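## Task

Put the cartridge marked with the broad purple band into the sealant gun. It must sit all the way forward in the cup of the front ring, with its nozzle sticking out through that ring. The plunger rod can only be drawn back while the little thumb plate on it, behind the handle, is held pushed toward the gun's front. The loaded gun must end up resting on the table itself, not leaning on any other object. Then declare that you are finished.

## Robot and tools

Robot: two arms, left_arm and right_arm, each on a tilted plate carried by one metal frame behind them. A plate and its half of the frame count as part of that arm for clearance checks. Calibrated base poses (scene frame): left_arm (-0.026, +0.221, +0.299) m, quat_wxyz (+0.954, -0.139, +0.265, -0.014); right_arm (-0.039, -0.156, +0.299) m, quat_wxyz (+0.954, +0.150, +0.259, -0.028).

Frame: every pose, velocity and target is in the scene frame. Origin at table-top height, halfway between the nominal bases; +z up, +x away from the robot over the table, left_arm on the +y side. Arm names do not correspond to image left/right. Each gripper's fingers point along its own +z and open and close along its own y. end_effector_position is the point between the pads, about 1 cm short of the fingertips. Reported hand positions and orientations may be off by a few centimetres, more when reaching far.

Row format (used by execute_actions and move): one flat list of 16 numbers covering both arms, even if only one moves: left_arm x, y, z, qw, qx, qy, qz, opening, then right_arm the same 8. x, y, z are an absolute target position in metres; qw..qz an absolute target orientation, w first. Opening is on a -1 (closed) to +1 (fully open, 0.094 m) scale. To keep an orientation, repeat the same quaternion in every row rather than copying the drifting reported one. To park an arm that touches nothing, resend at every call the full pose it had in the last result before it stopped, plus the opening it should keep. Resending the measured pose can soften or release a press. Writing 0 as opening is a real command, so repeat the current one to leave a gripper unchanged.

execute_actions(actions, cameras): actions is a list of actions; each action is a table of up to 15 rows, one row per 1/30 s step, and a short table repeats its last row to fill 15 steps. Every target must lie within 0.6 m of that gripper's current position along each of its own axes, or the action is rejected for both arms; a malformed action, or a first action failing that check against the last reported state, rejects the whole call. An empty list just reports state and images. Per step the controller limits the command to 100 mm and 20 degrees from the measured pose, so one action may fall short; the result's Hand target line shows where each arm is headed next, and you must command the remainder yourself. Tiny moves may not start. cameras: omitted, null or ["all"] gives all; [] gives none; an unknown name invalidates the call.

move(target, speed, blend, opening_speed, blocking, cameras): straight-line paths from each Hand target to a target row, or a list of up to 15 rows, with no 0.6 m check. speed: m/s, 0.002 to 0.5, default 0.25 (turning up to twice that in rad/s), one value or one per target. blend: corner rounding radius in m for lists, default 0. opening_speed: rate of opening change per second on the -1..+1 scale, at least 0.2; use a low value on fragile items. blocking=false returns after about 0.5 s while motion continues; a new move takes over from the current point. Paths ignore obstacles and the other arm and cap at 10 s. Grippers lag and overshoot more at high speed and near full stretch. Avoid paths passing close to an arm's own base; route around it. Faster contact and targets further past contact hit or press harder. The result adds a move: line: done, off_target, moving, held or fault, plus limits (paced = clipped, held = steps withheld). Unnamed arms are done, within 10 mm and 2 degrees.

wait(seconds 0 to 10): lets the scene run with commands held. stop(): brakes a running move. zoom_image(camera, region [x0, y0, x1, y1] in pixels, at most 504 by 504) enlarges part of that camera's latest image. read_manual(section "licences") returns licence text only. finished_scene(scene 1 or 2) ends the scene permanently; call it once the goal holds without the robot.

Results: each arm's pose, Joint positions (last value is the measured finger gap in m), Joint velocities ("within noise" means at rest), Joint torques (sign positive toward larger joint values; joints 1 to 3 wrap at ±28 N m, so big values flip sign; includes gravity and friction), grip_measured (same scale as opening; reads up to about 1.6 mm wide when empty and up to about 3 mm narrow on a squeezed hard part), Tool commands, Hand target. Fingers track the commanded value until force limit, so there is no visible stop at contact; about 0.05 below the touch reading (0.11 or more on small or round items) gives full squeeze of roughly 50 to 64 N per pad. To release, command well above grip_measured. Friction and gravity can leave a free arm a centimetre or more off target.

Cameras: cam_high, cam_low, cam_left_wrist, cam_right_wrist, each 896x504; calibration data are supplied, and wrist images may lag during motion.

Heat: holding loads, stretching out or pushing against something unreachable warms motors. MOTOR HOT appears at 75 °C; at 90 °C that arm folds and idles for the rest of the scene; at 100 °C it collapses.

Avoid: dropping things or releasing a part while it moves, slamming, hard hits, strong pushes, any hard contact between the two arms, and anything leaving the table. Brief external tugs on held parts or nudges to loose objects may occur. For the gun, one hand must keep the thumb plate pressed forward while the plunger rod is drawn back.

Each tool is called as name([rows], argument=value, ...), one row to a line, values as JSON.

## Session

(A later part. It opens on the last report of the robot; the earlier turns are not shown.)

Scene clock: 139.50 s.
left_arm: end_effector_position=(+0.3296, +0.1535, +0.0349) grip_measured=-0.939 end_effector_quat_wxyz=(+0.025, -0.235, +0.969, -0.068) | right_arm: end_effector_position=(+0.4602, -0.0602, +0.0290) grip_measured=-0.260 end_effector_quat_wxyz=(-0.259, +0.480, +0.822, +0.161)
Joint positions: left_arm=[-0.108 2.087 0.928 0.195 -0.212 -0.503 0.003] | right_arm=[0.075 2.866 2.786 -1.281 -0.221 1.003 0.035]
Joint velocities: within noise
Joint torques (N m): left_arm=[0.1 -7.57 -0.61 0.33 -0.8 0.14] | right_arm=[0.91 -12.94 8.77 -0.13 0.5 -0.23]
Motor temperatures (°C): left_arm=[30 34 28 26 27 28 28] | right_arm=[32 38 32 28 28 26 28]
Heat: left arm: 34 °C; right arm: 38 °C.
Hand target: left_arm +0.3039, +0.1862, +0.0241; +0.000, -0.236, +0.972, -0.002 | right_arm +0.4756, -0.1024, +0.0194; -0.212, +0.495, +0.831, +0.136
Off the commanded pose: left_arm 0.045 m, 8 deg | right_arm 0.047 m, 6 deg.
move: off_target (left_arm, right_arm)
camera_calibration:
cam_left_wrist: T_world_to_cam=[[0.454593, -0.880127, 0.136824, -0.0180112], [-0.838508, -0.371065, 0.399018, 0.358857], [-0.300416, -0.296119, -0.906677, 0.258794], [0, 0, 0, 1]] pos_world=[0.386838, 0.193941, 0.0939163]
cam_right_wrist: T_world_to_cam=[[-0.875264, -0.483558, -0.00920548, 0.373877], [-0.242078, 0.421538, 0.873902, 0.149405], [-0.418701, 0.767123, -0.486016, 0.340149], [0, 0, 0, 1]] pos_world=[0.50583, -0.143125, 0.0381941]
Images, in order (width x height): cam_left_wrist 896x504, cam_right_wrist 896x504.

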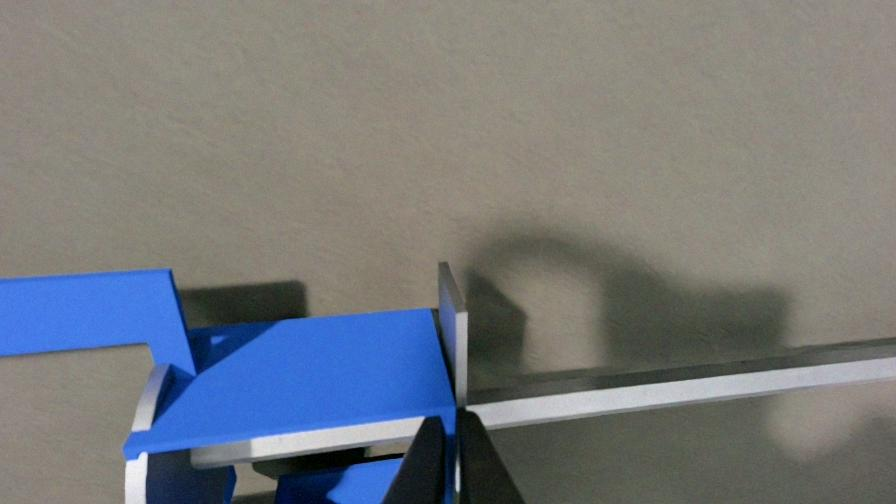

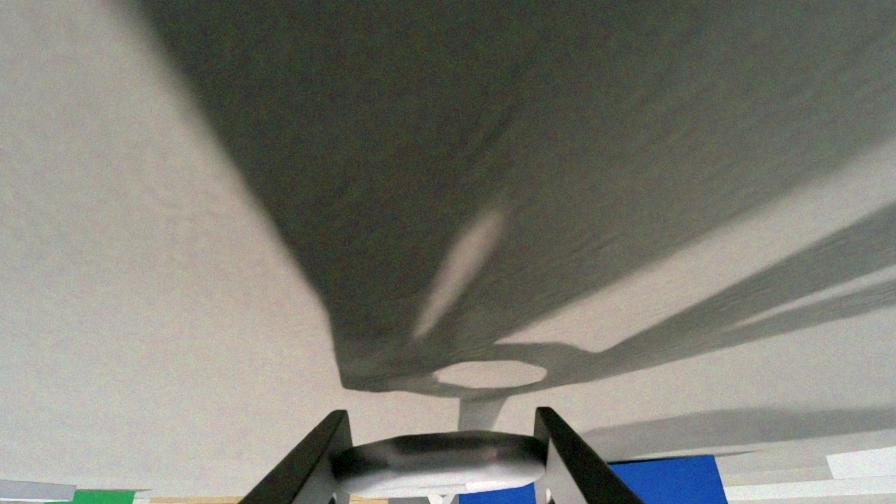

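move([
  [0.327,0.157,0.026,0,-0.2377,0.9713,0,-0.9,0.462,-0.064,0.02,-0.2230,0.4902,0.8323,0.1313,-0.5],
  [0.327,0.157,0.028,0,-0.2377,0.9713,0,-0.2,0.462,-0.064,0.022,-0.2230,0.4902,0.8323,0.1313,0.05],
  [0.325,0.157,0.10,0,-0.2377,0.9713,0,-0.1,0.467,-0.075,0.10,-0.2230,0.4902,0.8323,0.1313,0.05],
], speed=[0.06,0.06,0.08], opening_speed=0.8, cameras=["cam_left_wrist","cam_right_wrist"])

move([
  [0.28,0.125,0.12,0,-0.342,0.940,0,0.3,0.42,-0.22,0.25,0,0.3007,0.9537,0,0.3],
], speed=0.2)

Scene clock: 197.47 s.
left_arm: end_effector_position=(+0.3274, +0.1580, +0.0933) grip_measured=-0.102 end_effector_quat_wxyz=(+0.001, -0.240, +0.971, -0.002) | right_arm: end_effector_position=(+0.4622, -0.0790, +0.0844) grip_measured=+0.048 end_effector_quat_wxyz=(-0.230, +0.494, +0.829, +0.128)
Joint positions: left_arm=[-0.213 1.904 0.952 -0.13 -0.378 -0.63 0.042] | right_arm=[0.103 2.538 2.358 -1.15 -0.128 1.061 0.049]
Joint velocities: within noise
Joint torques (N m): left_arm=[-4.72 -10.66 1.4 0.33 -0.13 -0.1] | right_arm=[6.09 -15.94 3.21 -0.29 -0.2 0.09]
Motor temperatures (°C): left_arm=[30 33 27 26 27 28 28] | right_arm=[31 47 32 27 28 26 29]
Heat: left arm: 33 °C; right arm: 47 °C.
Hand target: left_arm +0.3252, +0.1570, +0.0998; +0.000, -0.238, +0.971, +0.000 | right_arm +0.4670, -0.0750, +0.0998; -0.223, +0.490, +0.832, +0.131
Off the commanded pose: left_arm 0.007 m, 0 deg | right_arm 0.017 m, 1 deg.
move: off_target (right_arm); target 2's new opening was sent with right_arm's hand 0.005 m and 3 deg from that target
camera_calibration:
cam_left_wrist: T_world_to_cam=[[0.466255, -0.884646, -0.0027248, -0.0111114], [-0.803727, -0.424889, 0.416524, 0.330885], [-0.369634, -0.192016, -0.909121, 0.318846], [0, 0, 0, 1]] pos_world=[0.388978, 0.191983, 0.152018]
cam_right_wrist: T_world_to_cam=[[-0.879734, -0.474951, 0.0221406, 0.367134], [-0.250267, 0.502148, 0.827776, 0.123437], [-0.404271, 0.722682, -0.560621, 0.37843], [0, 0, 0, 1]] pos_world=[0.50686, -0.161097, 0.101849]
Images, in order (width x height): cam_left_wrist 896x504, cam_right_wrist 896x504.

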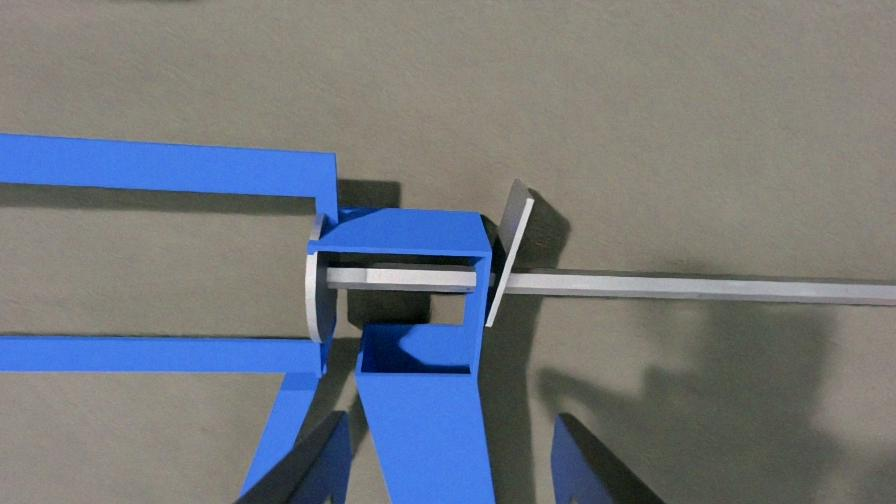

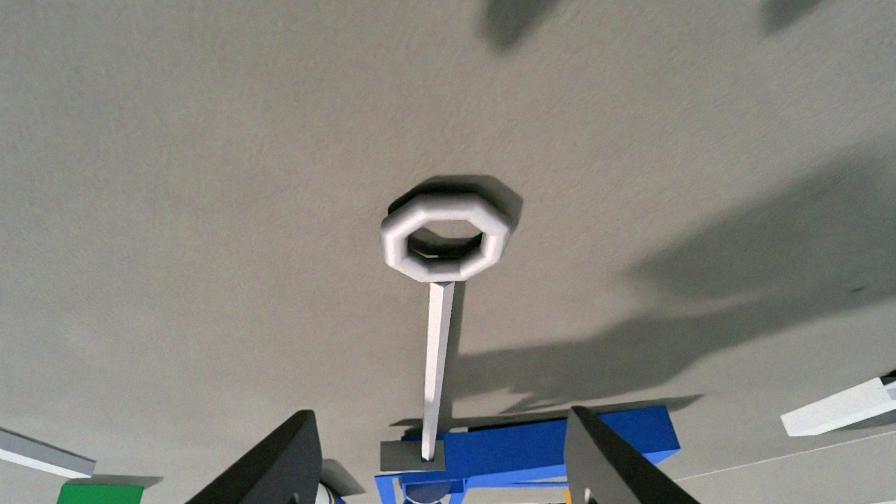

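Scene clock: 199.97 s.
left_arm: end_effector_position=(+0.2744, +0.1270, +0.1134) grip_measured=+0.298 end_effector_quat_wxyz=(-0.014, -0.337, +0.941, +0.007) | right_arm: end_effector_position=(+0.4194, -0.2134, +0.2440) grip_measured=+0.297 end_effector_quat_wxyz=(-0.012, +0.299, +0.954, +0.005)
Joint positions: left_arm=[-0.361 1.85 0.803 -0.13 -0.441 -0.995 0.061] | right_arm=[0.103 1.697 1.555 -0.931 0.312 0.571 0.061]
Joint velocities: within noise
Joint torques (N m): left_arm=[-4.93 -9.65 1.26 0.56 -0.16 -0.12] | right_arm=[2.22 -12.44 3.59 0.35 0.11 -0.02]
Motor temperatures (°C): left_arm=[30 33 27 26 27 28 28] | right_arm=[31 47 32 27 28 26 28]
Heat: left arm: 33 °C; right arm: 47 °C.
Hand target: left_arm +0.2799, +0.1250, +0.1198; +0.000, -0.342, +0.940, +0.000 | right_arm +0.4199, -0.2198, +0.2499; +0.000, +0.301, +0.954, +0.000
Off the commanded pose: left_arm 0.009 m, 2 deg | right_arm 0.009 m, 2 deg.
move: done
camera_calibration:
cam_left_wrist: T_world_to_cam=[[0.635198, -0.771816, -0.0286969, -0.0715127], [-0.686904, -0.581523, 0.435882, 0.252367], [-0.353109, -0.25716, -0.899546, 0.314283], [0, 0, 0, 1]] pos_world=[0.329753, 0.172384, 0.170657]
cam_right_wrist: T_world_to_cam=[[-0.576256, -0.817269, 0.000977425, 0.0669637], [-0.728596, 0.514274, 0.452405, 0.342917], [-0.370239, 0.259989, -0.891812, 0.515569], [0, 0, 0, 1]] pos_world=[0.47932, -0.255668, 0.304588]

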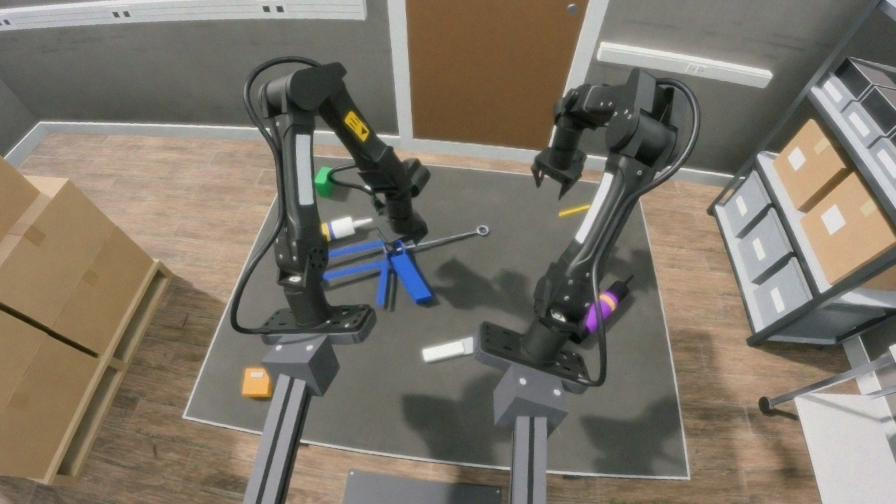

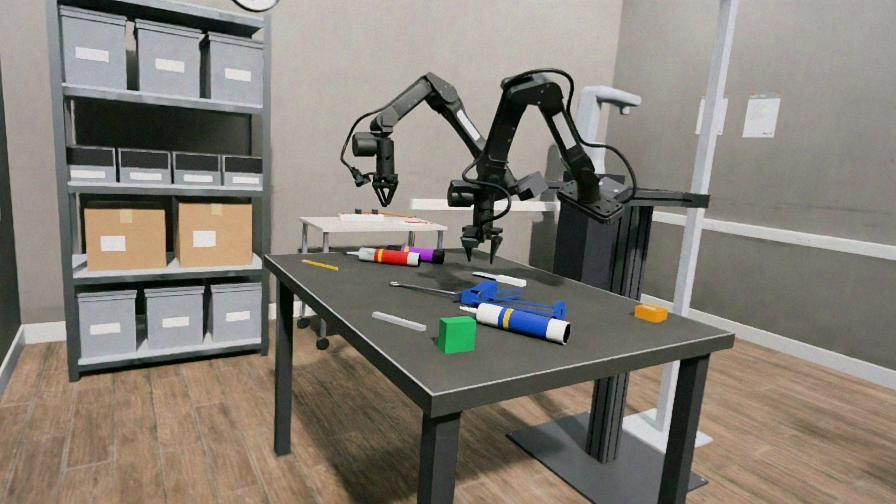

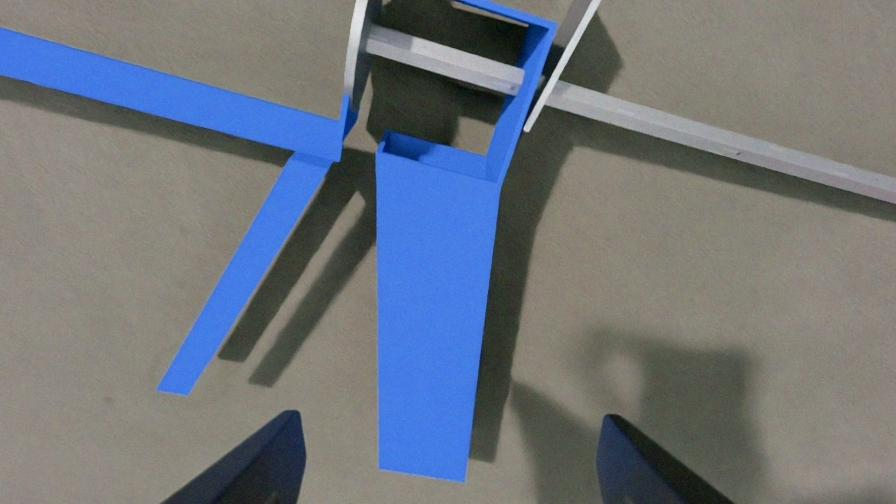

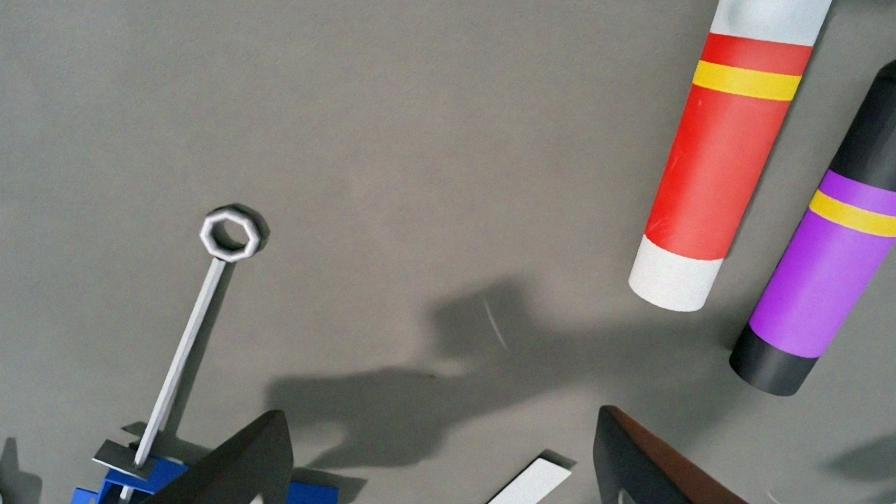

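move([
  [0.266,0.131,0.05,0,-0.309,0.951,0,0.3,0.42,-0.22,0.25,0,0.3007,0.9537,0,0.3],
  [0.266,0.131,0.012,0,-0.309,0.951,0,0.3,0.42,-0.22,0.25,0,0.3007,0.9537,0,0.3],
  [0.266,0.131,0.012,0,-0.309,0.951,0,-0.25,0.42,-0.22,0.25,0,0.3007,0.9537,0,0.3],
], speed=[0.12,0.06,0.06], opening_speed=0.6, cameras=["cam_left_wrist"])

Scene clock: 225.20 s.
left_arm: end_effector_position=(+0.2702, +0.1322, +0.0181) grip_measured=-0.173 end_effector_quat_wxyz=(+0.003, -0.314, +0.950, -0.001) | right_arm: end_effector_position=(+0.4198, -0.2135, +0.2440) grip_measured=+0.297 end_effector_quat_wxyz=(-0.012, +0.298, +0.954, +0.005)
Joint positions: left_arm=[-0.227 2.205 0.855 0.267 -0.389 -0.796 0.039] | right_arm=[0.103 1.697 1.555 -0.929 0.313 0.57 0.061]
Joint velocities: within noise
Joint torques (N m): left_arm=[-3.64 -6.08 0.42 0.74 -0.01 0.06] | right_arm=[2.1 -12.41 3.64 0.3 0.12 -0.07]
Motor temperatures (°C): left_arm=[30 34 27 26 27 28 28] | right_arm=[31 44 32 27 28 26 27]
Heat: left arm: 34 °C; right arm: 44 °C.
Hand target: left_arm +0.2660, +0.1311, +0.0122; +0.000, -0.309, +0.951, +0.000 | right_arm +0.4200, -0.2199, +0.2500; +0.000, +0.301, +0.954, +0.000
Off the commanded pose: left_arm 0.008 m, 1 deg | right_arm 0.009 m, 1 deg.
move: done
camera_calibration:
cam_left_wrist: T_world_to_cam=[[0.596491, -0.802611, -0.00377574, -0.0534928], [-0.730695, -0.544978, 0.411198, 0.301536], [-0.33209, -0.242517, -0.911538, 0.221025], [0, 0, 0, 1]] pos_world=[0.325639, 0.174999, 0.0772794]
Images, in order (width x height): cam_left_wrist 896x504.

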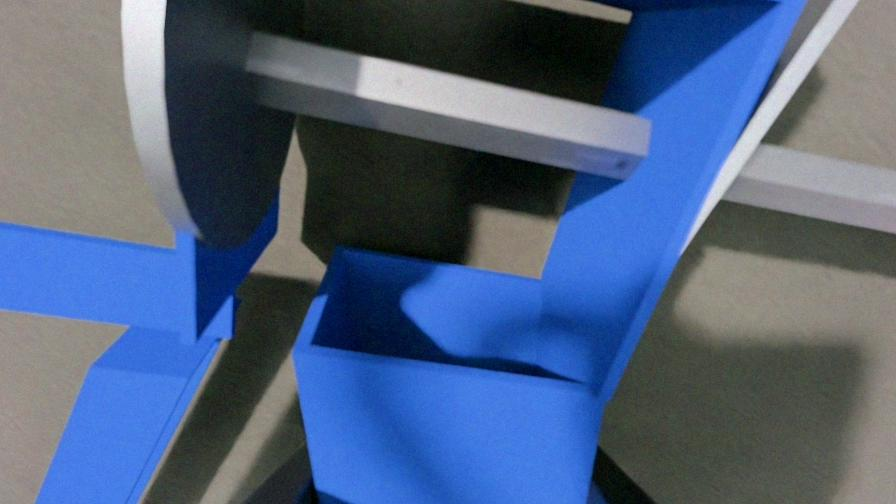

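move([
  [0.275,0.05,0.012,0,-0.3746,0.9272,0,-0.28,0.30,-0.30,0.30,0,0.3007,0.9537,0,0.5],
  [0.284,-0.106,0.012,0,-0.5,0.8660,0,-0.28,0.24,-0.32,0.30,0,0.3007,0.9537,0,0.5],
], speed=[0.08,0.08], blend=[0.02,0])

Scene clock: 280.23 s.
left_arm: end_effector_position=(+0.3031, -0.0978, +0.0201) grip_measured=-0.174 end_effector_quat_wxyz=(+0.012, -0.507, +0.862, -0.008) | right_arm: end_effector_position=(+0.2417, -0.3207, +0.2977) grip_measured=+0.497 end_effector_quat_wxyz=(-0.008, +0.301, +0.954, -0.001)
Joint positions: left_arm=[-0.686 2.683 1.718 -0.319 -0.573 -1.691 0.039] | right_arm=[-0.453 1.019 0.968 -0.928 0.031 0.093 0.07]
Joint velocities: within noise
Joint torques (N m): left_arm=[-9.51 -7.82 4.14 0.44 0.06 -0.22] | right_arm=[-0.57 -7.9 3.92 0.32 -0.1 -0.07]
Motor temperatures (°C): left_arm=[30 33 27 27 27 28 29] | right_arm=[31 43 32 27 28 26 27]
Heat: left arm: 33 °C; right arm: 43 °C.
Hand target: left_arm +0.2839, -0.1051, +0.0125; +0.000, -0.500, +0.866, +0.000 | right_arm +0.2401, -0.3200, +0.2999; +0.000, +0.301, +0.954, +0.000
Off the commanded pose: left_arm 0.022 m, 2 deg | right_arm 0.003 m, 1 deg.
move: off_target (left_arm)
camera_calibration:
cam_left_wrist: T_world_to_cam=[[0.874579, -0.484529, 0.0185219, -0.311331], [-0.449613, -0.796068, 0.405121, 0.0897793], [-0.181548, -0.362638, -0.914076, 0.120625], [0, 0, 0, 1]] pos_world=[0.334548, -0.0356352, 0.0796553]
cam_right_wrist: T_world_to_cam=[[-0.580171, -0.81443, 0.0102686, -0.124156], [-0.728048, 0.524205, 0.441763, 0.250563], [-0.365168, 0.248822, -0.897073, 0.522255], [0, 0, 0, 1]] pos_world=[0.301101, -0.362412, 0.359086]

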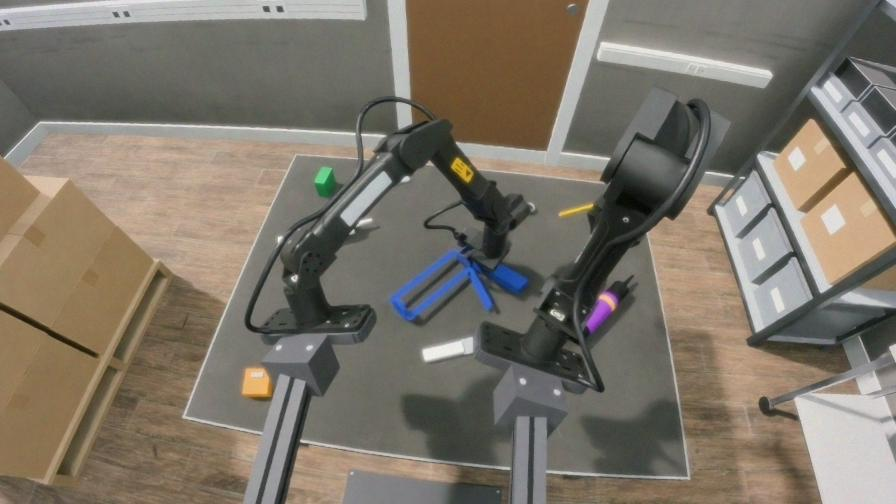

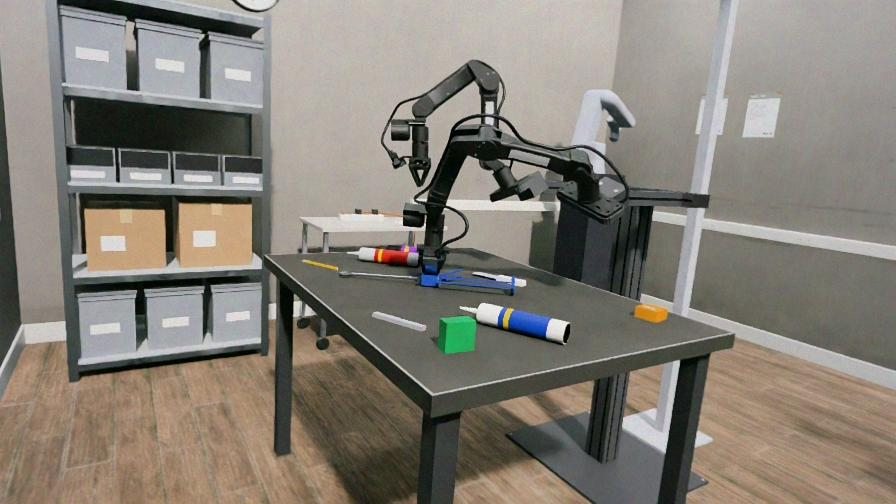

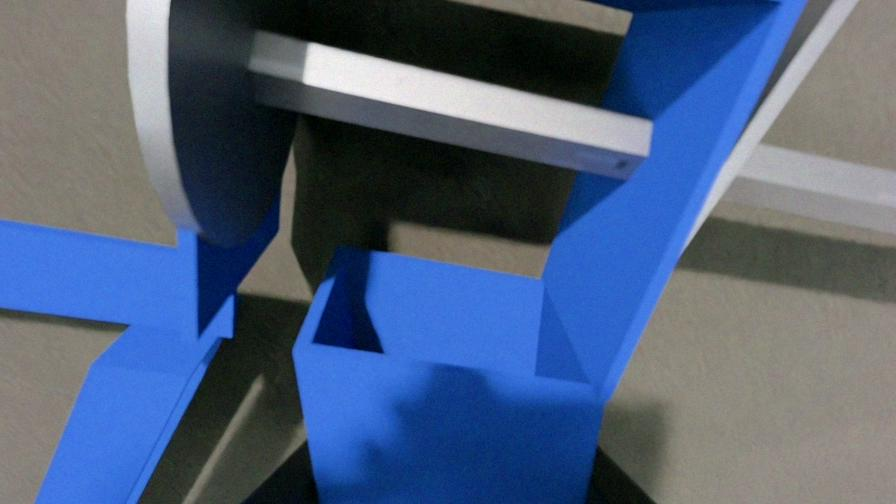

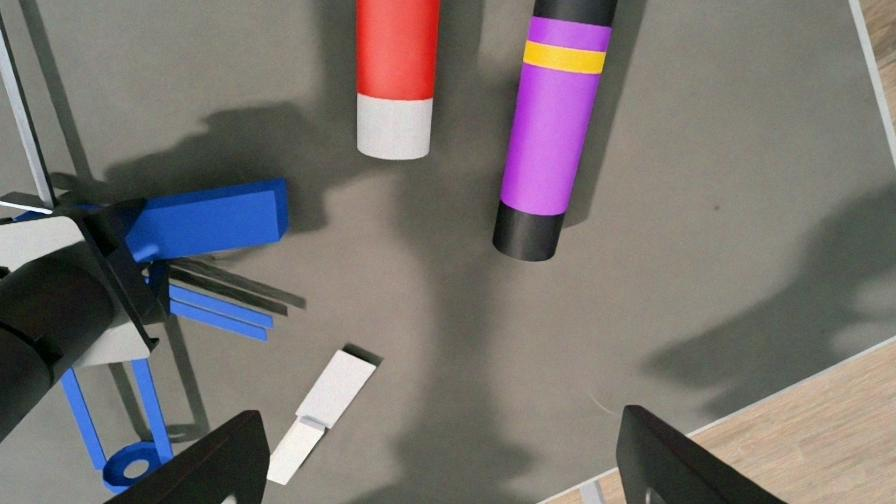

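move([
  [0.298,-0.101,0.016,0,-0.5,0.8660,0,0.3,0.24,-0.32,0.30,0,0.3007,0.9537,0,0.5],
  [0.298,-0.101,0.14,0,-0.5,0.8660,0,0.3,0.24,-0.34,0.25,0,0.3007,0.9537,0,0.5],
  [0.44,0.04,0.22,-0.2134,-0.1523,0.9643,-0.0337,0.2,0.235,-0.355,0.16,0,0.3007,0.9537,0,0.5],
], speed=[0.06,0.1,0.2], opening_speed=0.8)

Scene clock: 301.80 s.
left_arm: end_effector_position=(+0.4477, +0.0453, +0.2294) grip_measured=+0.202 end_effector_quat_wxyz=(-0.178, -0.168, +0.968, -0.052) | right_arm: end_effector_position=(+0.2404, -0.3570, +0.1656) grip_measured=+0.497 end_effector_quat_wxyz=(+0.006, +0.300, +0.954, -0.005)
Joint positions: left_arm=[-0.428 2.429 2.557 -1.56 -0.188 -0.79 0.056] | right_arm=[-0.592 1.415 0.807 -0.342 -0.049 -0.023 0.07]
Joint velocities: within noise
Joint torques (N m): left_arm=[-6.74 -10.09 6.71 -0.2 0.17 0.08] | right_arm=[-1.1 -6.24 2.4 0.43 -0.11 -0.06]
Motor temperatures (°C): left_arm=[32 34 28 26 27 28 29] | right_arm=[30 40 32 27 28 26 27]
Heat: left arm: 34 °C; right arm: 40 °C.
Hand target: left_arm +0.4395, +0.0404, +0.2201; -0.194, -0.157, +0.967, -0.047 | right_arm +0.2349, -0.3550, +0.1602; +0.000, +0.301, +0.954, +0.000
Off the commanded pose: left_arm 0.013 m, 5 deg | right_arm 0.008 m, 1 deg.
joint sent to its limit (left arm) — joint 4 (wrist pitch), lower limit. The joint targets are off in orientation, not in position.
move: off_target (left_arm); target 3's new opening was sent with left_arm's hand 0.013 m and 5 deg from that target
camera_calibration:
cam_left_wrist: T_world_to_cam=[[0.343111, -0.938668, 0.0342948, -0.11742], [-0.661491, -0.215551, 0.718309, 0.180628], [-0.666862, -0.269146, -0.694878, 0.5528], [0, 0, 0, 1]] pos_world=[0.528413, 0.0774993, 0.258409]
cam_right_wrist: T_world_to_cam=[[-0.578551, -0.815606, 0.00804338, -0.153559], [-0.739976, 0.529, 0.415444, 0.335891], [-0.343094, 0.234404, -0.909583, 0.403926], [0, 0, 0, 1]] pos_world=[0.298294, -0.397612, 0.229095]

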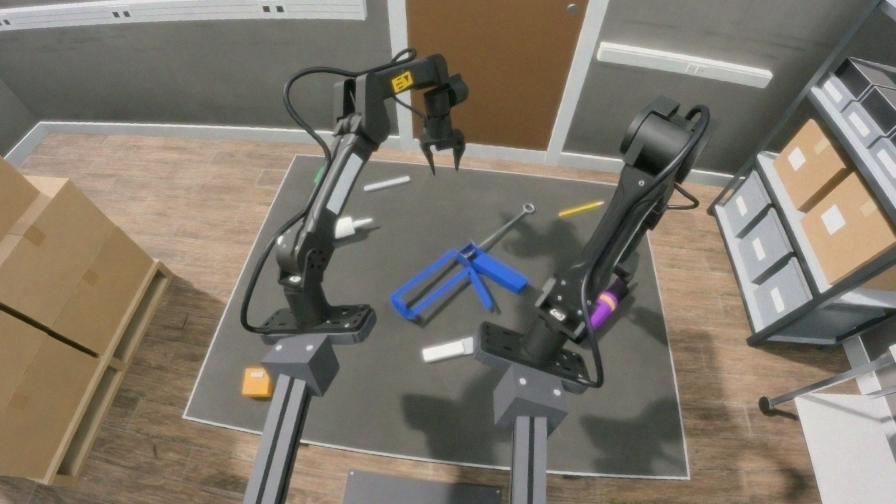

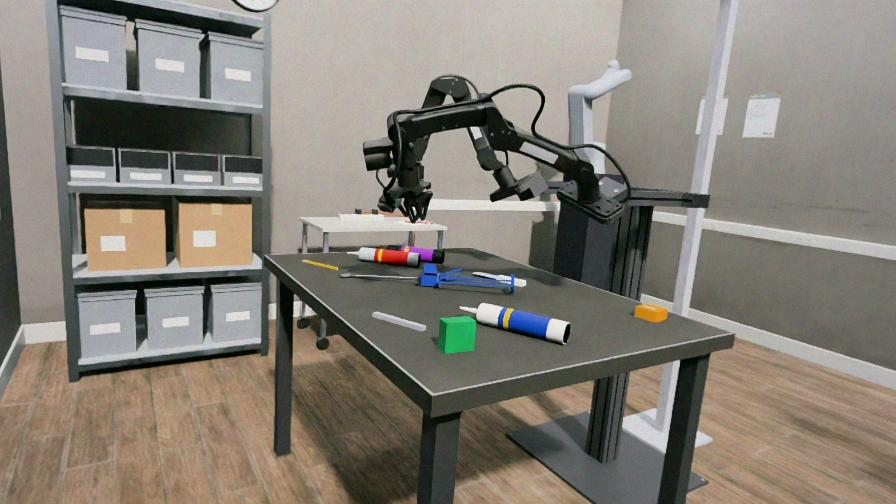

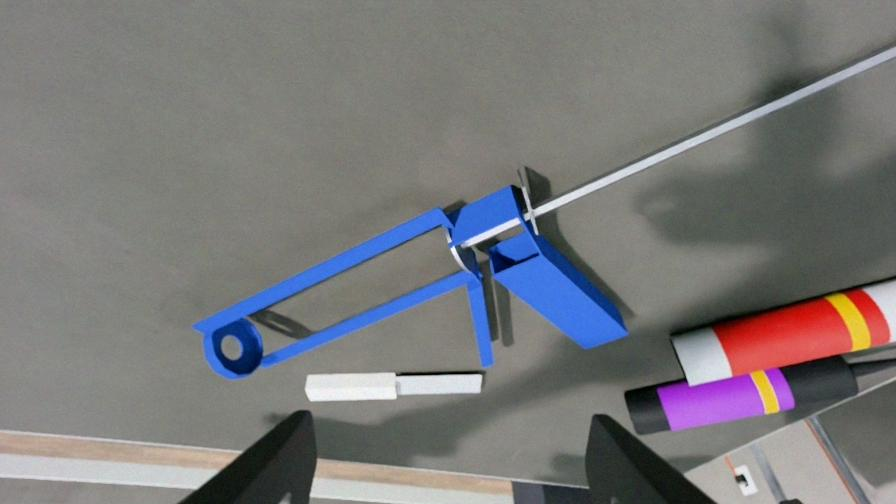

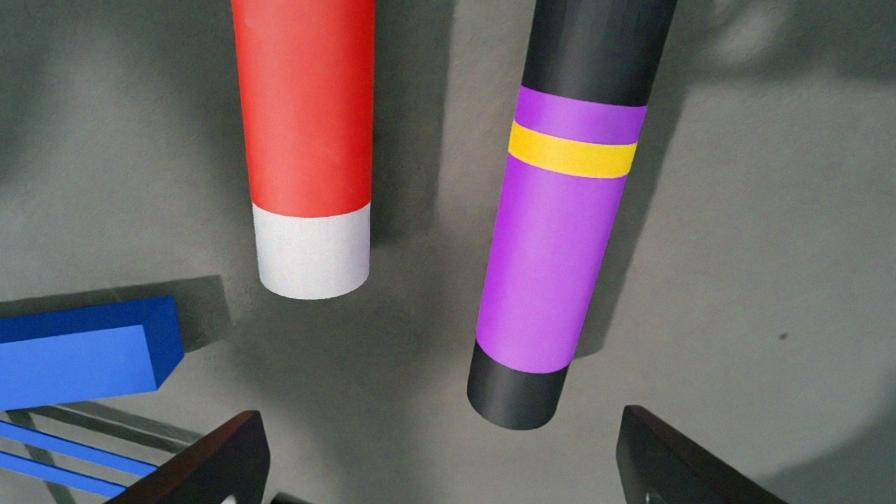

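move([
  [0.4395,0.0404,0.2201,-0.194,-0.157,0.967,-0.047,0.2,0.228,-0.407,0.10,0,0.3584,0.9336,0,0.45],
], speed=0.15, cameras=["cam_right_wrist"])

Scene clock: 348.50 s.
left_arm: end_effector_position=(+0.4474, +0.0453, +0.2295) grip_measured=+0.202 end_effector_quat_wxyz=(-0.179, -0.168, +0.968, -0.052) | right_arm: end_effector_position=(+0.2247, -0.4022, +0.1033) grip_measured=+0.453 end_effector_quat_wxyz=(-0.006, +0.354, +0.935, -0.001)
Joint positions: left_arm=[-0.428 2.429 2.557 -1.561 -0.187 -0.79 0.056] | right_arm=[-0.728 1.711 0.917 -0.193 -0.125 -0.023 0.068]
Joint velocities: within noise
Joint torques (N m): left_arm=[-6.74 -10.41 5.85 -0.12 0.15 0.1] | right_arm=[-1.59 -7.35 3.85 0.4 -0.17 0.04]
Motor temperatures (°C): left_arm=[31 34 30 27 27 28 28] | right_arm=[30 36 31 27 28 26 27]
Heat: left arm: 34 °C; right arm: 36 °C.
Hand target: left_arm +0.4394, +0.0407, +0.2203; -0.194, -0.157, +0.967, -0.047 | right_arm +0.2278, -0.4069, +0.1002; +0.000, +0.358, +0.934, +0.000
Off the commanded pose: left_arm 0.013 m, 2 deg | right_arm 0.007 m, 1 deg.
move: off_target (left_arm)
camera_calibration:
cam_right_wrist: T_world_to_cam=[[-0.668441, -0.743707, 0.00933021, -0.150036], [-0.665765, 0.603885, 0.438269, 0.385177], [-0.331578, 0.286745, -0.898795, 0.369812], [0, 0, 0, 1]] pos_world=[0.278769, -0.450227, 0.164974]
Images, in order (width x height): cam_right_wrist 896x504.

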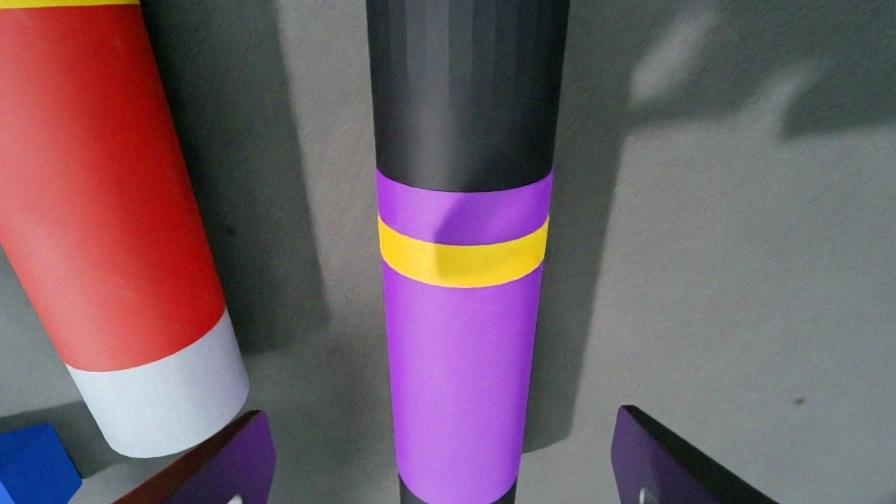

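move([
  [0.4395,0.0404,0.2201,-0.194,-0.157,0.967,-0.047,0.2,0.217,-0.404,0.06,0,0.3584,0.9336,0,0.45],
  [0.4395,0.0404,0.2201,-0.194,-0.157,0.967,-0.047,0.2,0.217,-0.404,0.031,0,0.3584,0.9336,0,0.45],
], speed=[0.1,0.05], cameras=["cam_right_wrist","cam_low"])

Scene clock: 360.87 s.
left_arm: end_effector_position=(+0.4473, +0.0452, +0.2295) grip_measured=+0.202 end_effector_quat_wxyz=(-0.179, -0.168, +0.968, -0.053) | right_arm: end_effector_position=(+0.2138, -0.4040, +0.0360) grip_measured=+0.453 end_effector_quat_wxyz=(-0.003, +0.358, +0.934, -0.002)
Joint positions: left_arm=[-0.428 2.429 2.557 -1.561 -0.186 -0.79 0.056] | right_arm=[-0.728 1.966 0.955 0.03 -0.126 -0.014 0.068]
Joint velocities: within noise
Joint torques (N m): left_arm=[-6.68 -10.48 5.98 -0.13 0.16 0.07] | right_arm=[-0.92 -7.43 2.47 0.44 -0.05 0.07]
Motor temperatures (°C): left_arm=[31 34 29 27 27 28 28] | right_arm=[30 37 31 27 28 26 27]
Heat: left arm: 34 °C; right arm: 37 °C.
Hand target: left_arm +0.4394, +0.0407, +0.2203; -0.194, -0.157, +0.967, -0.047 | right_arm +0.2171, -0.4040, +0.0312; +0.000, +0.358, +0.934, +0.000
Off the commanded pose: left_arm 0.013 m, 2 deg | right_arm 0.006 m, 0 deg.
move: off_target (left_arm)
camera_calibration:
cam_right_wrist: T_world_to_cam=[[-0.67412, -0.738575, 0.00831318, -0.15468], [-0.663421, 0.610396, 0.43277, 0.410784], [-0.324707, 0.286224, -0.901466, 0.304678], [0, 0, 0, 1]] pos_world=[0.267181, -0.45219, 0.0981679]
Images, in order (width x height): cam_low 896x504, cam_right_wrist 896x504.

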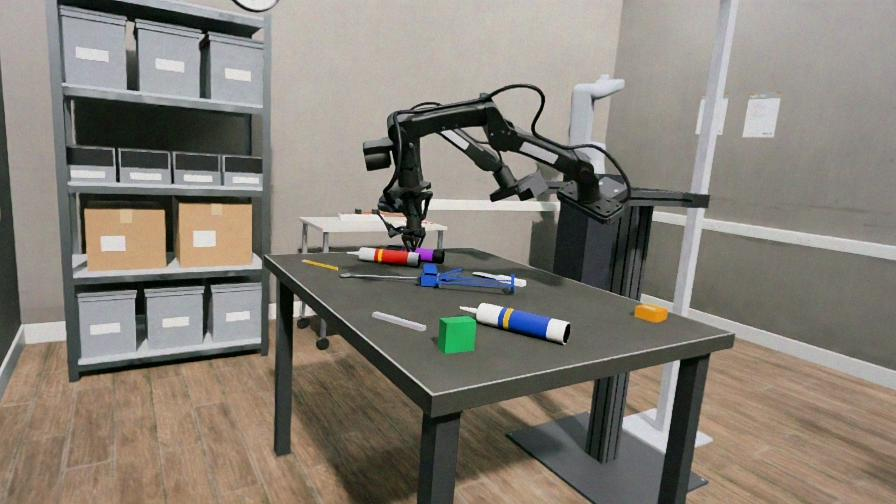

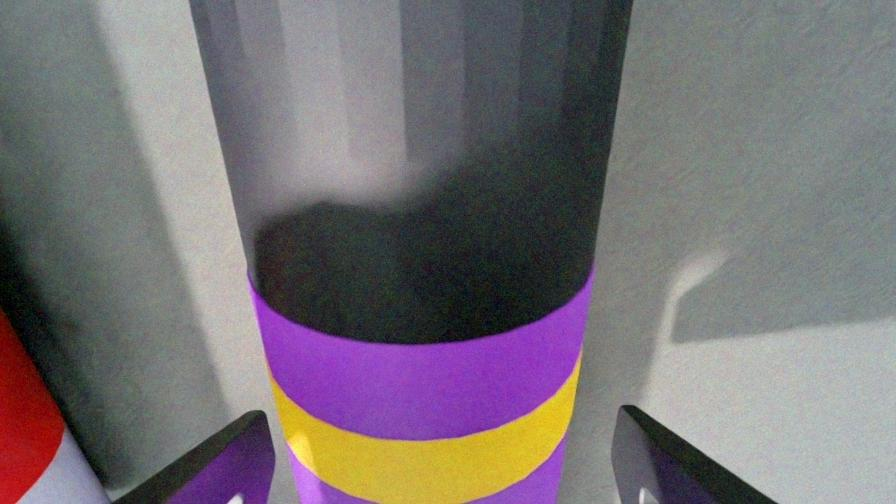

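move([
  [0.4395,0.0404,0.2201,-0.194,-0.157,0.967,-0.047,0.2,0.2146,-0.3986,0.030,0,0.3584,0.9336,0,0.45],
  [0.4395,0.0404,0.2201,-0.194,-0.157,0.967,-0.047,0.2,0.2146,-0.3986,0.030,0,0.3584,0.9336,0,0.0],
], speed=[0.05,0.05], opening_speed=0.3, cameras=["cam_right_wrist"])

Scene clock: 373.97 s.
left_arm: end_effector_position=(+0.4473, +0.0452, +0.2295) grip_measured=+0.202 end_effector_quat_wxyz=(-0.179, -0.168, +0.968, -0.053) | right_arm: end_effector_position=(+0.2200, -0.4051, +0.0357) grip_measured=+0.002 end_effector_quat_wxyz=(+0.007, +0.357, +0.934, -0.004)
Joint positions: left_arm=[-0.428 2.429 2.557 -1.561 -0.186 -0.79 0.056] | right_arm=[-0.721 1.966 0.955 0.052 -0.126 -0.008 0.047]
Joint velocities: within noise
Joint torques (N m): left_arm=[-6.68 -10.43 5.82 -0.12 0.16 0.06] | right_arm=[-0.87 -7.73 0.49 0.42 0.01 0.03]
Motor temperatures (°C): left_arm=[31 34 29 27 27 28 28] | right_arm=[30 37 31 27 28 26 27]
Heat: left arm: 34 °C; right arm: 37 °C.
Hand target: left_arm +0.4394, +0.0407, +0.2203; -0.194, -0.157, +0.967, -0.047 | right_arm +0.2147, -0.3986, +0.0303; +0.000, +0.358, +0.934, +0.000
Off the commanded pose: left_arm 0.013 m, 2 deg | right_arm 0.010 m, 1 deg.
move: off_target (left_arm)
camera_calibration:
cam_right_wrist: T_world_to_cam=[[-0.672569, -0.740023, 0.0040826, -0.152109], [-0.672627, 0.613599, 0.413605, 0.41972], [-0.308582, 0.275432, -0.910447, 0.299134], [0, 0, 0, 1]] pos_world=[0.272319, -0.452494, 0.0993691]
Images, in order (width x height): cam_right_wrist 896x504.

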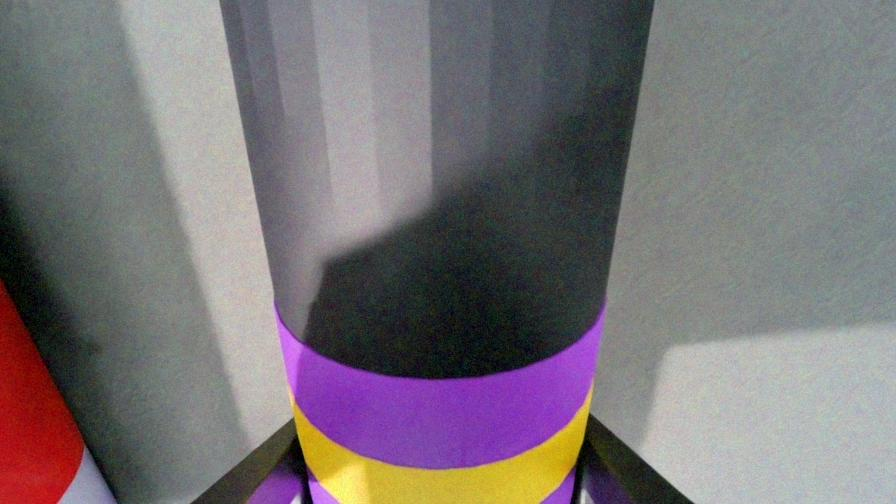

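move([
  [0.4395,0.0404,0.2201,-0.194,-0.157,0.967,-0.047,0.2,0.2146,-0.3986,0.032,0,0.3584,0.9336,0,0.42],
  [0.4395,0.0404,0.2201,-0.194,-0.157,0.967,-0.047,0.2,0.204,-0.391,0.040,0,0.3584,0.9336,0,0.42],
  [0.4395,0.0404,0.2201,-0.194,-0.157,0.967,-0.047,0.2,0.207,-0.393,0.030,0,0.3584,0.9336,0,0.42],
], speed=[0.05,0.05,0.05], opening_speed=0.6, cameras=["cam_right_wrist"])

Scene clock: 386.17 s.
left_arm: end_effector_position=(+0.4473, +0.0452, +0.2295) grip_measured=+0.202 end_effector_quat_wxyz=(-0.179, -0.168, +0.968, -0.053) | right_arm: end_effector_position=(+0.2050, -0.3919, +0.0332) grip_measured=+0.417 end_effector_quat_wxyz=(-0.003, +0.358, +0.934, +0.001)
Joint positions: left_arm=[-0.428 2.429 2.557 -1.561 -0.186 -0.79 0.056] | right_arm=[-0.721 1.966 0.897 0.087 -0.126 -0.007 0.067]
Joint velocities: within noise
Joint torques (N m): left_arm=[-6.72 -10.55 5.94 -0.13 0.2 0.07] | right_arm=[-1.09 -7.71 1.62 0.42 0 0.03]
Motor temperatures (°C): left_arm=[31 34 29 27 27 28 28] | right_arm=[30 37 31 27 28 26 27]
Heat: left arm: 34 °C; right arm: 37 °C.
Hand target: left_arm +0.4394, +0.0407, +0.2203; -0.194, -0.157, +0.967, -0.047 | right_arm +0.2071, -0.3930, +0.0301; +0.000, +0.358, +0.934, +0.000
Off the commanded pose: left_arm 0.013 m, 2 deg | right_arm 0.004 m, 0 deg.
move: off_target (left_arm)
camera_calibration:
cam_right_wrist: T_world_to_cam=[[-0.674929, -0.737871, 0.0040726, -0.151057], [-0.663509, 0.609307, 0.434167, 0.398364], [-0.32284, 0.290329, -0.900823, 0.297003], [0, 0, 0, 1]] pos_world=[0.25825, -0.440415, 0.0952065]
Images, in order (width x height): cam_right_wrist 896x504.

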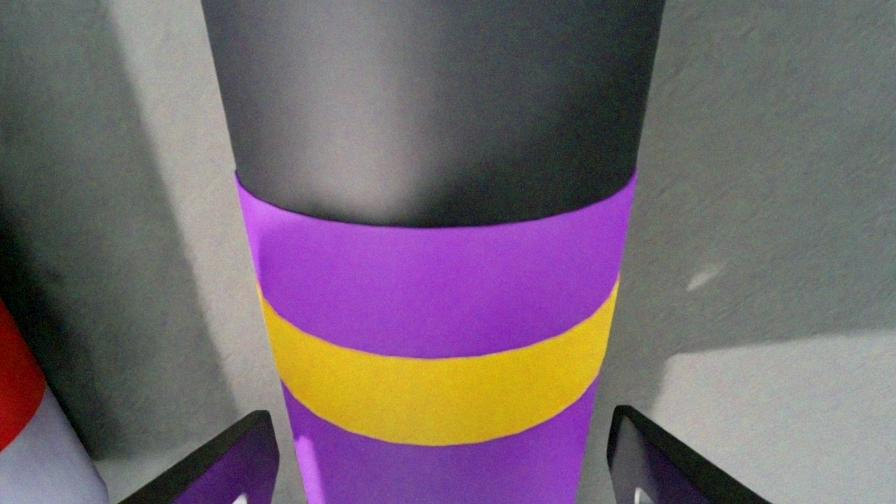

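move([
  [0.4395,0.0404,0.2201,-0.194,-0.157,0.967,-0.047,0.2,0.207,-0.393,0.030,0,0.3584,0.9336,0,0.0],
  [0.4395,0.0404,0.2201,-0.194,-0.157,0.967,-0.047,0.2,0.207,-0.393,0.12,0,0.3584,0.9336,0,-0.1],
  [0.4395,0.0404,0.2201,-0.194,-0.157,0.967,-0.047,0.2,0.22,-0.38,0.25,0,0.3584,0.9336,0,-0.1],
], speed=[0.05,0.06,0.15], opening_speed=0.3)

Scene clock: 397.97 s.
left_arm: end_effector_position=(+0.4473, +0.0452, +0.2295) grip_measured=+0.202 end_effector_quat_wxyz=(-0.179, -0.168, +0.968, -0.053) | right_arm: end_effector_position=(+0.2120, -0.3721, +0.2364) grip_measured=-0.007 end_effector_quat_wxyz=(-0.019, +0.359, +0.933, +0.007)
Joint positions: left_arm=[-0.428 2.429 2.557 -1.561 -0.186 -0.79 0.056] | right_arm=[-0.751 1.21 0.89 -0.7 -0.141 -0.036 0.047]
Joint velocities: within noise
Joint torques (N m): left_arm=[-6.79 -10.55 5.86 -0.14 0.15 0.06] | right_arm=[-1.52 -9.18 7.08 0.03 -0.08 -0.08]
Motor temperatures (°C): left_arm=[31 34 29 27 27 28 28] | right_arm=[30 38 31 27 28 26 27]
Heat: left arm: 34 °C; right arm: 38 °C.
Hand target: left_arm +0.4394, +0.0407, +0.2203; -0.194, -0.157, +0.967, -0.047 | right_arm +0.2199, -0.3797, +0.2497; +0.000, +0.358, +0.934, +0.000
Off the commanded pose: left_arm 0.013 m, 2 deg | right_arm 0.018 m, 2 deg.
move: off_target (left_arm, right_arm)
camera_calibration:
cam_left_wrist: T_world_to_cam=[[0.342581, -0.938854, 0.0345202, -0.11717], [-0.660612, -0.214601, 0.719401, 0.17963], [-0.668004, -0.269257, -0.693737, 0.552911], [0, 0, 0, 1]] pos_world=[0.528153, 0.0774188, 0.258393]
cam_right_wrist: T_world_to_cam=[[-0.676041, -0.73685, 0.0046402, -0.132046], [-0.65092, 0.60013, 0.464917, 0.289319], [-0.345359, 0.311282, -0.885342, 0.485501], [0, 0, 0, 1]] pos_world=[0.266727, -0.422055, 0.295938]

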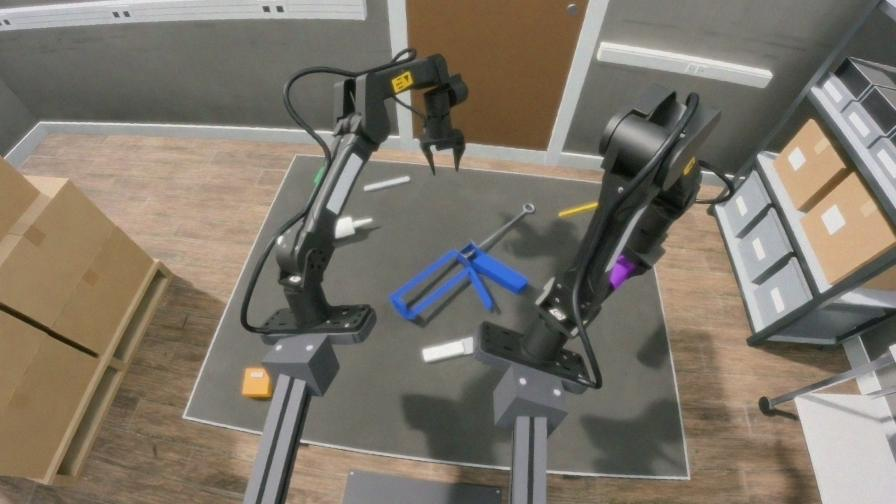

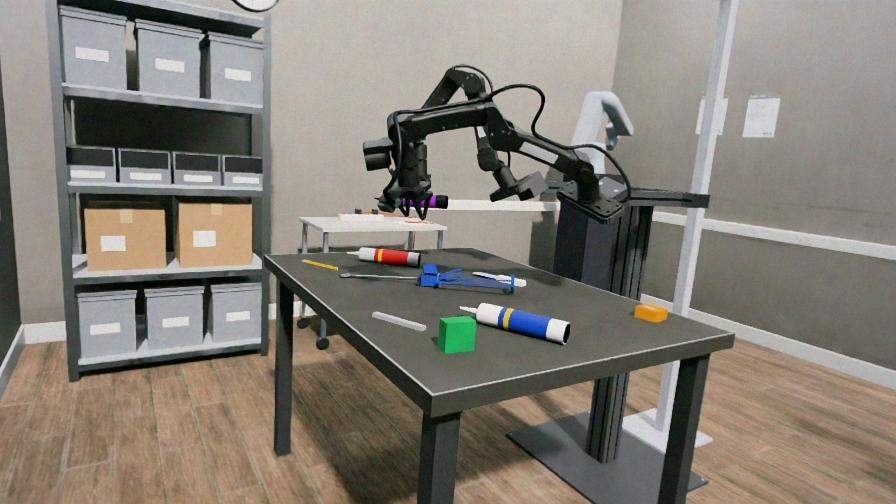

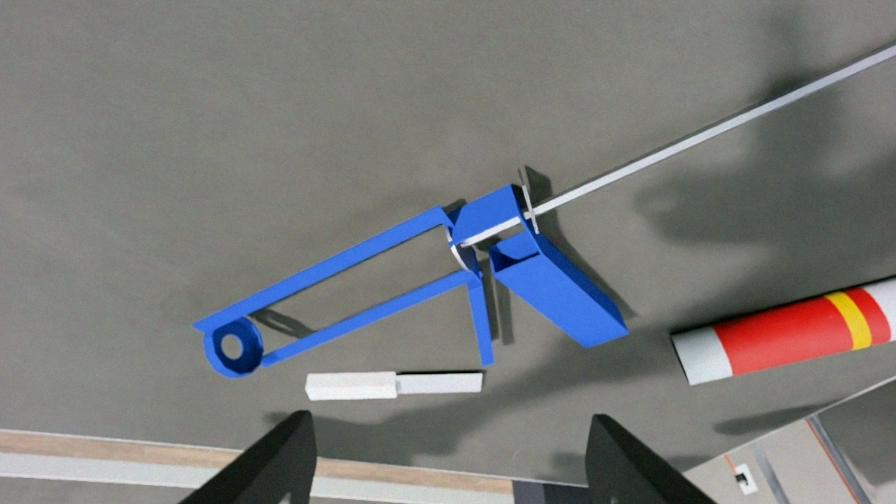

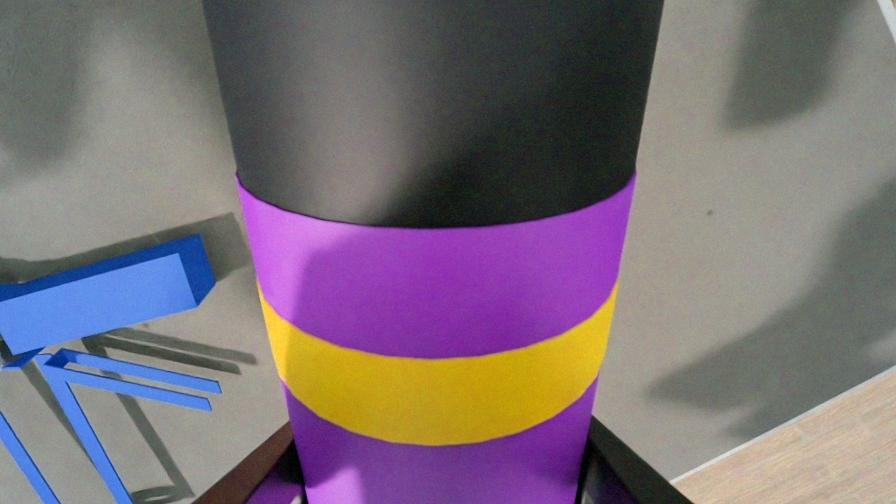

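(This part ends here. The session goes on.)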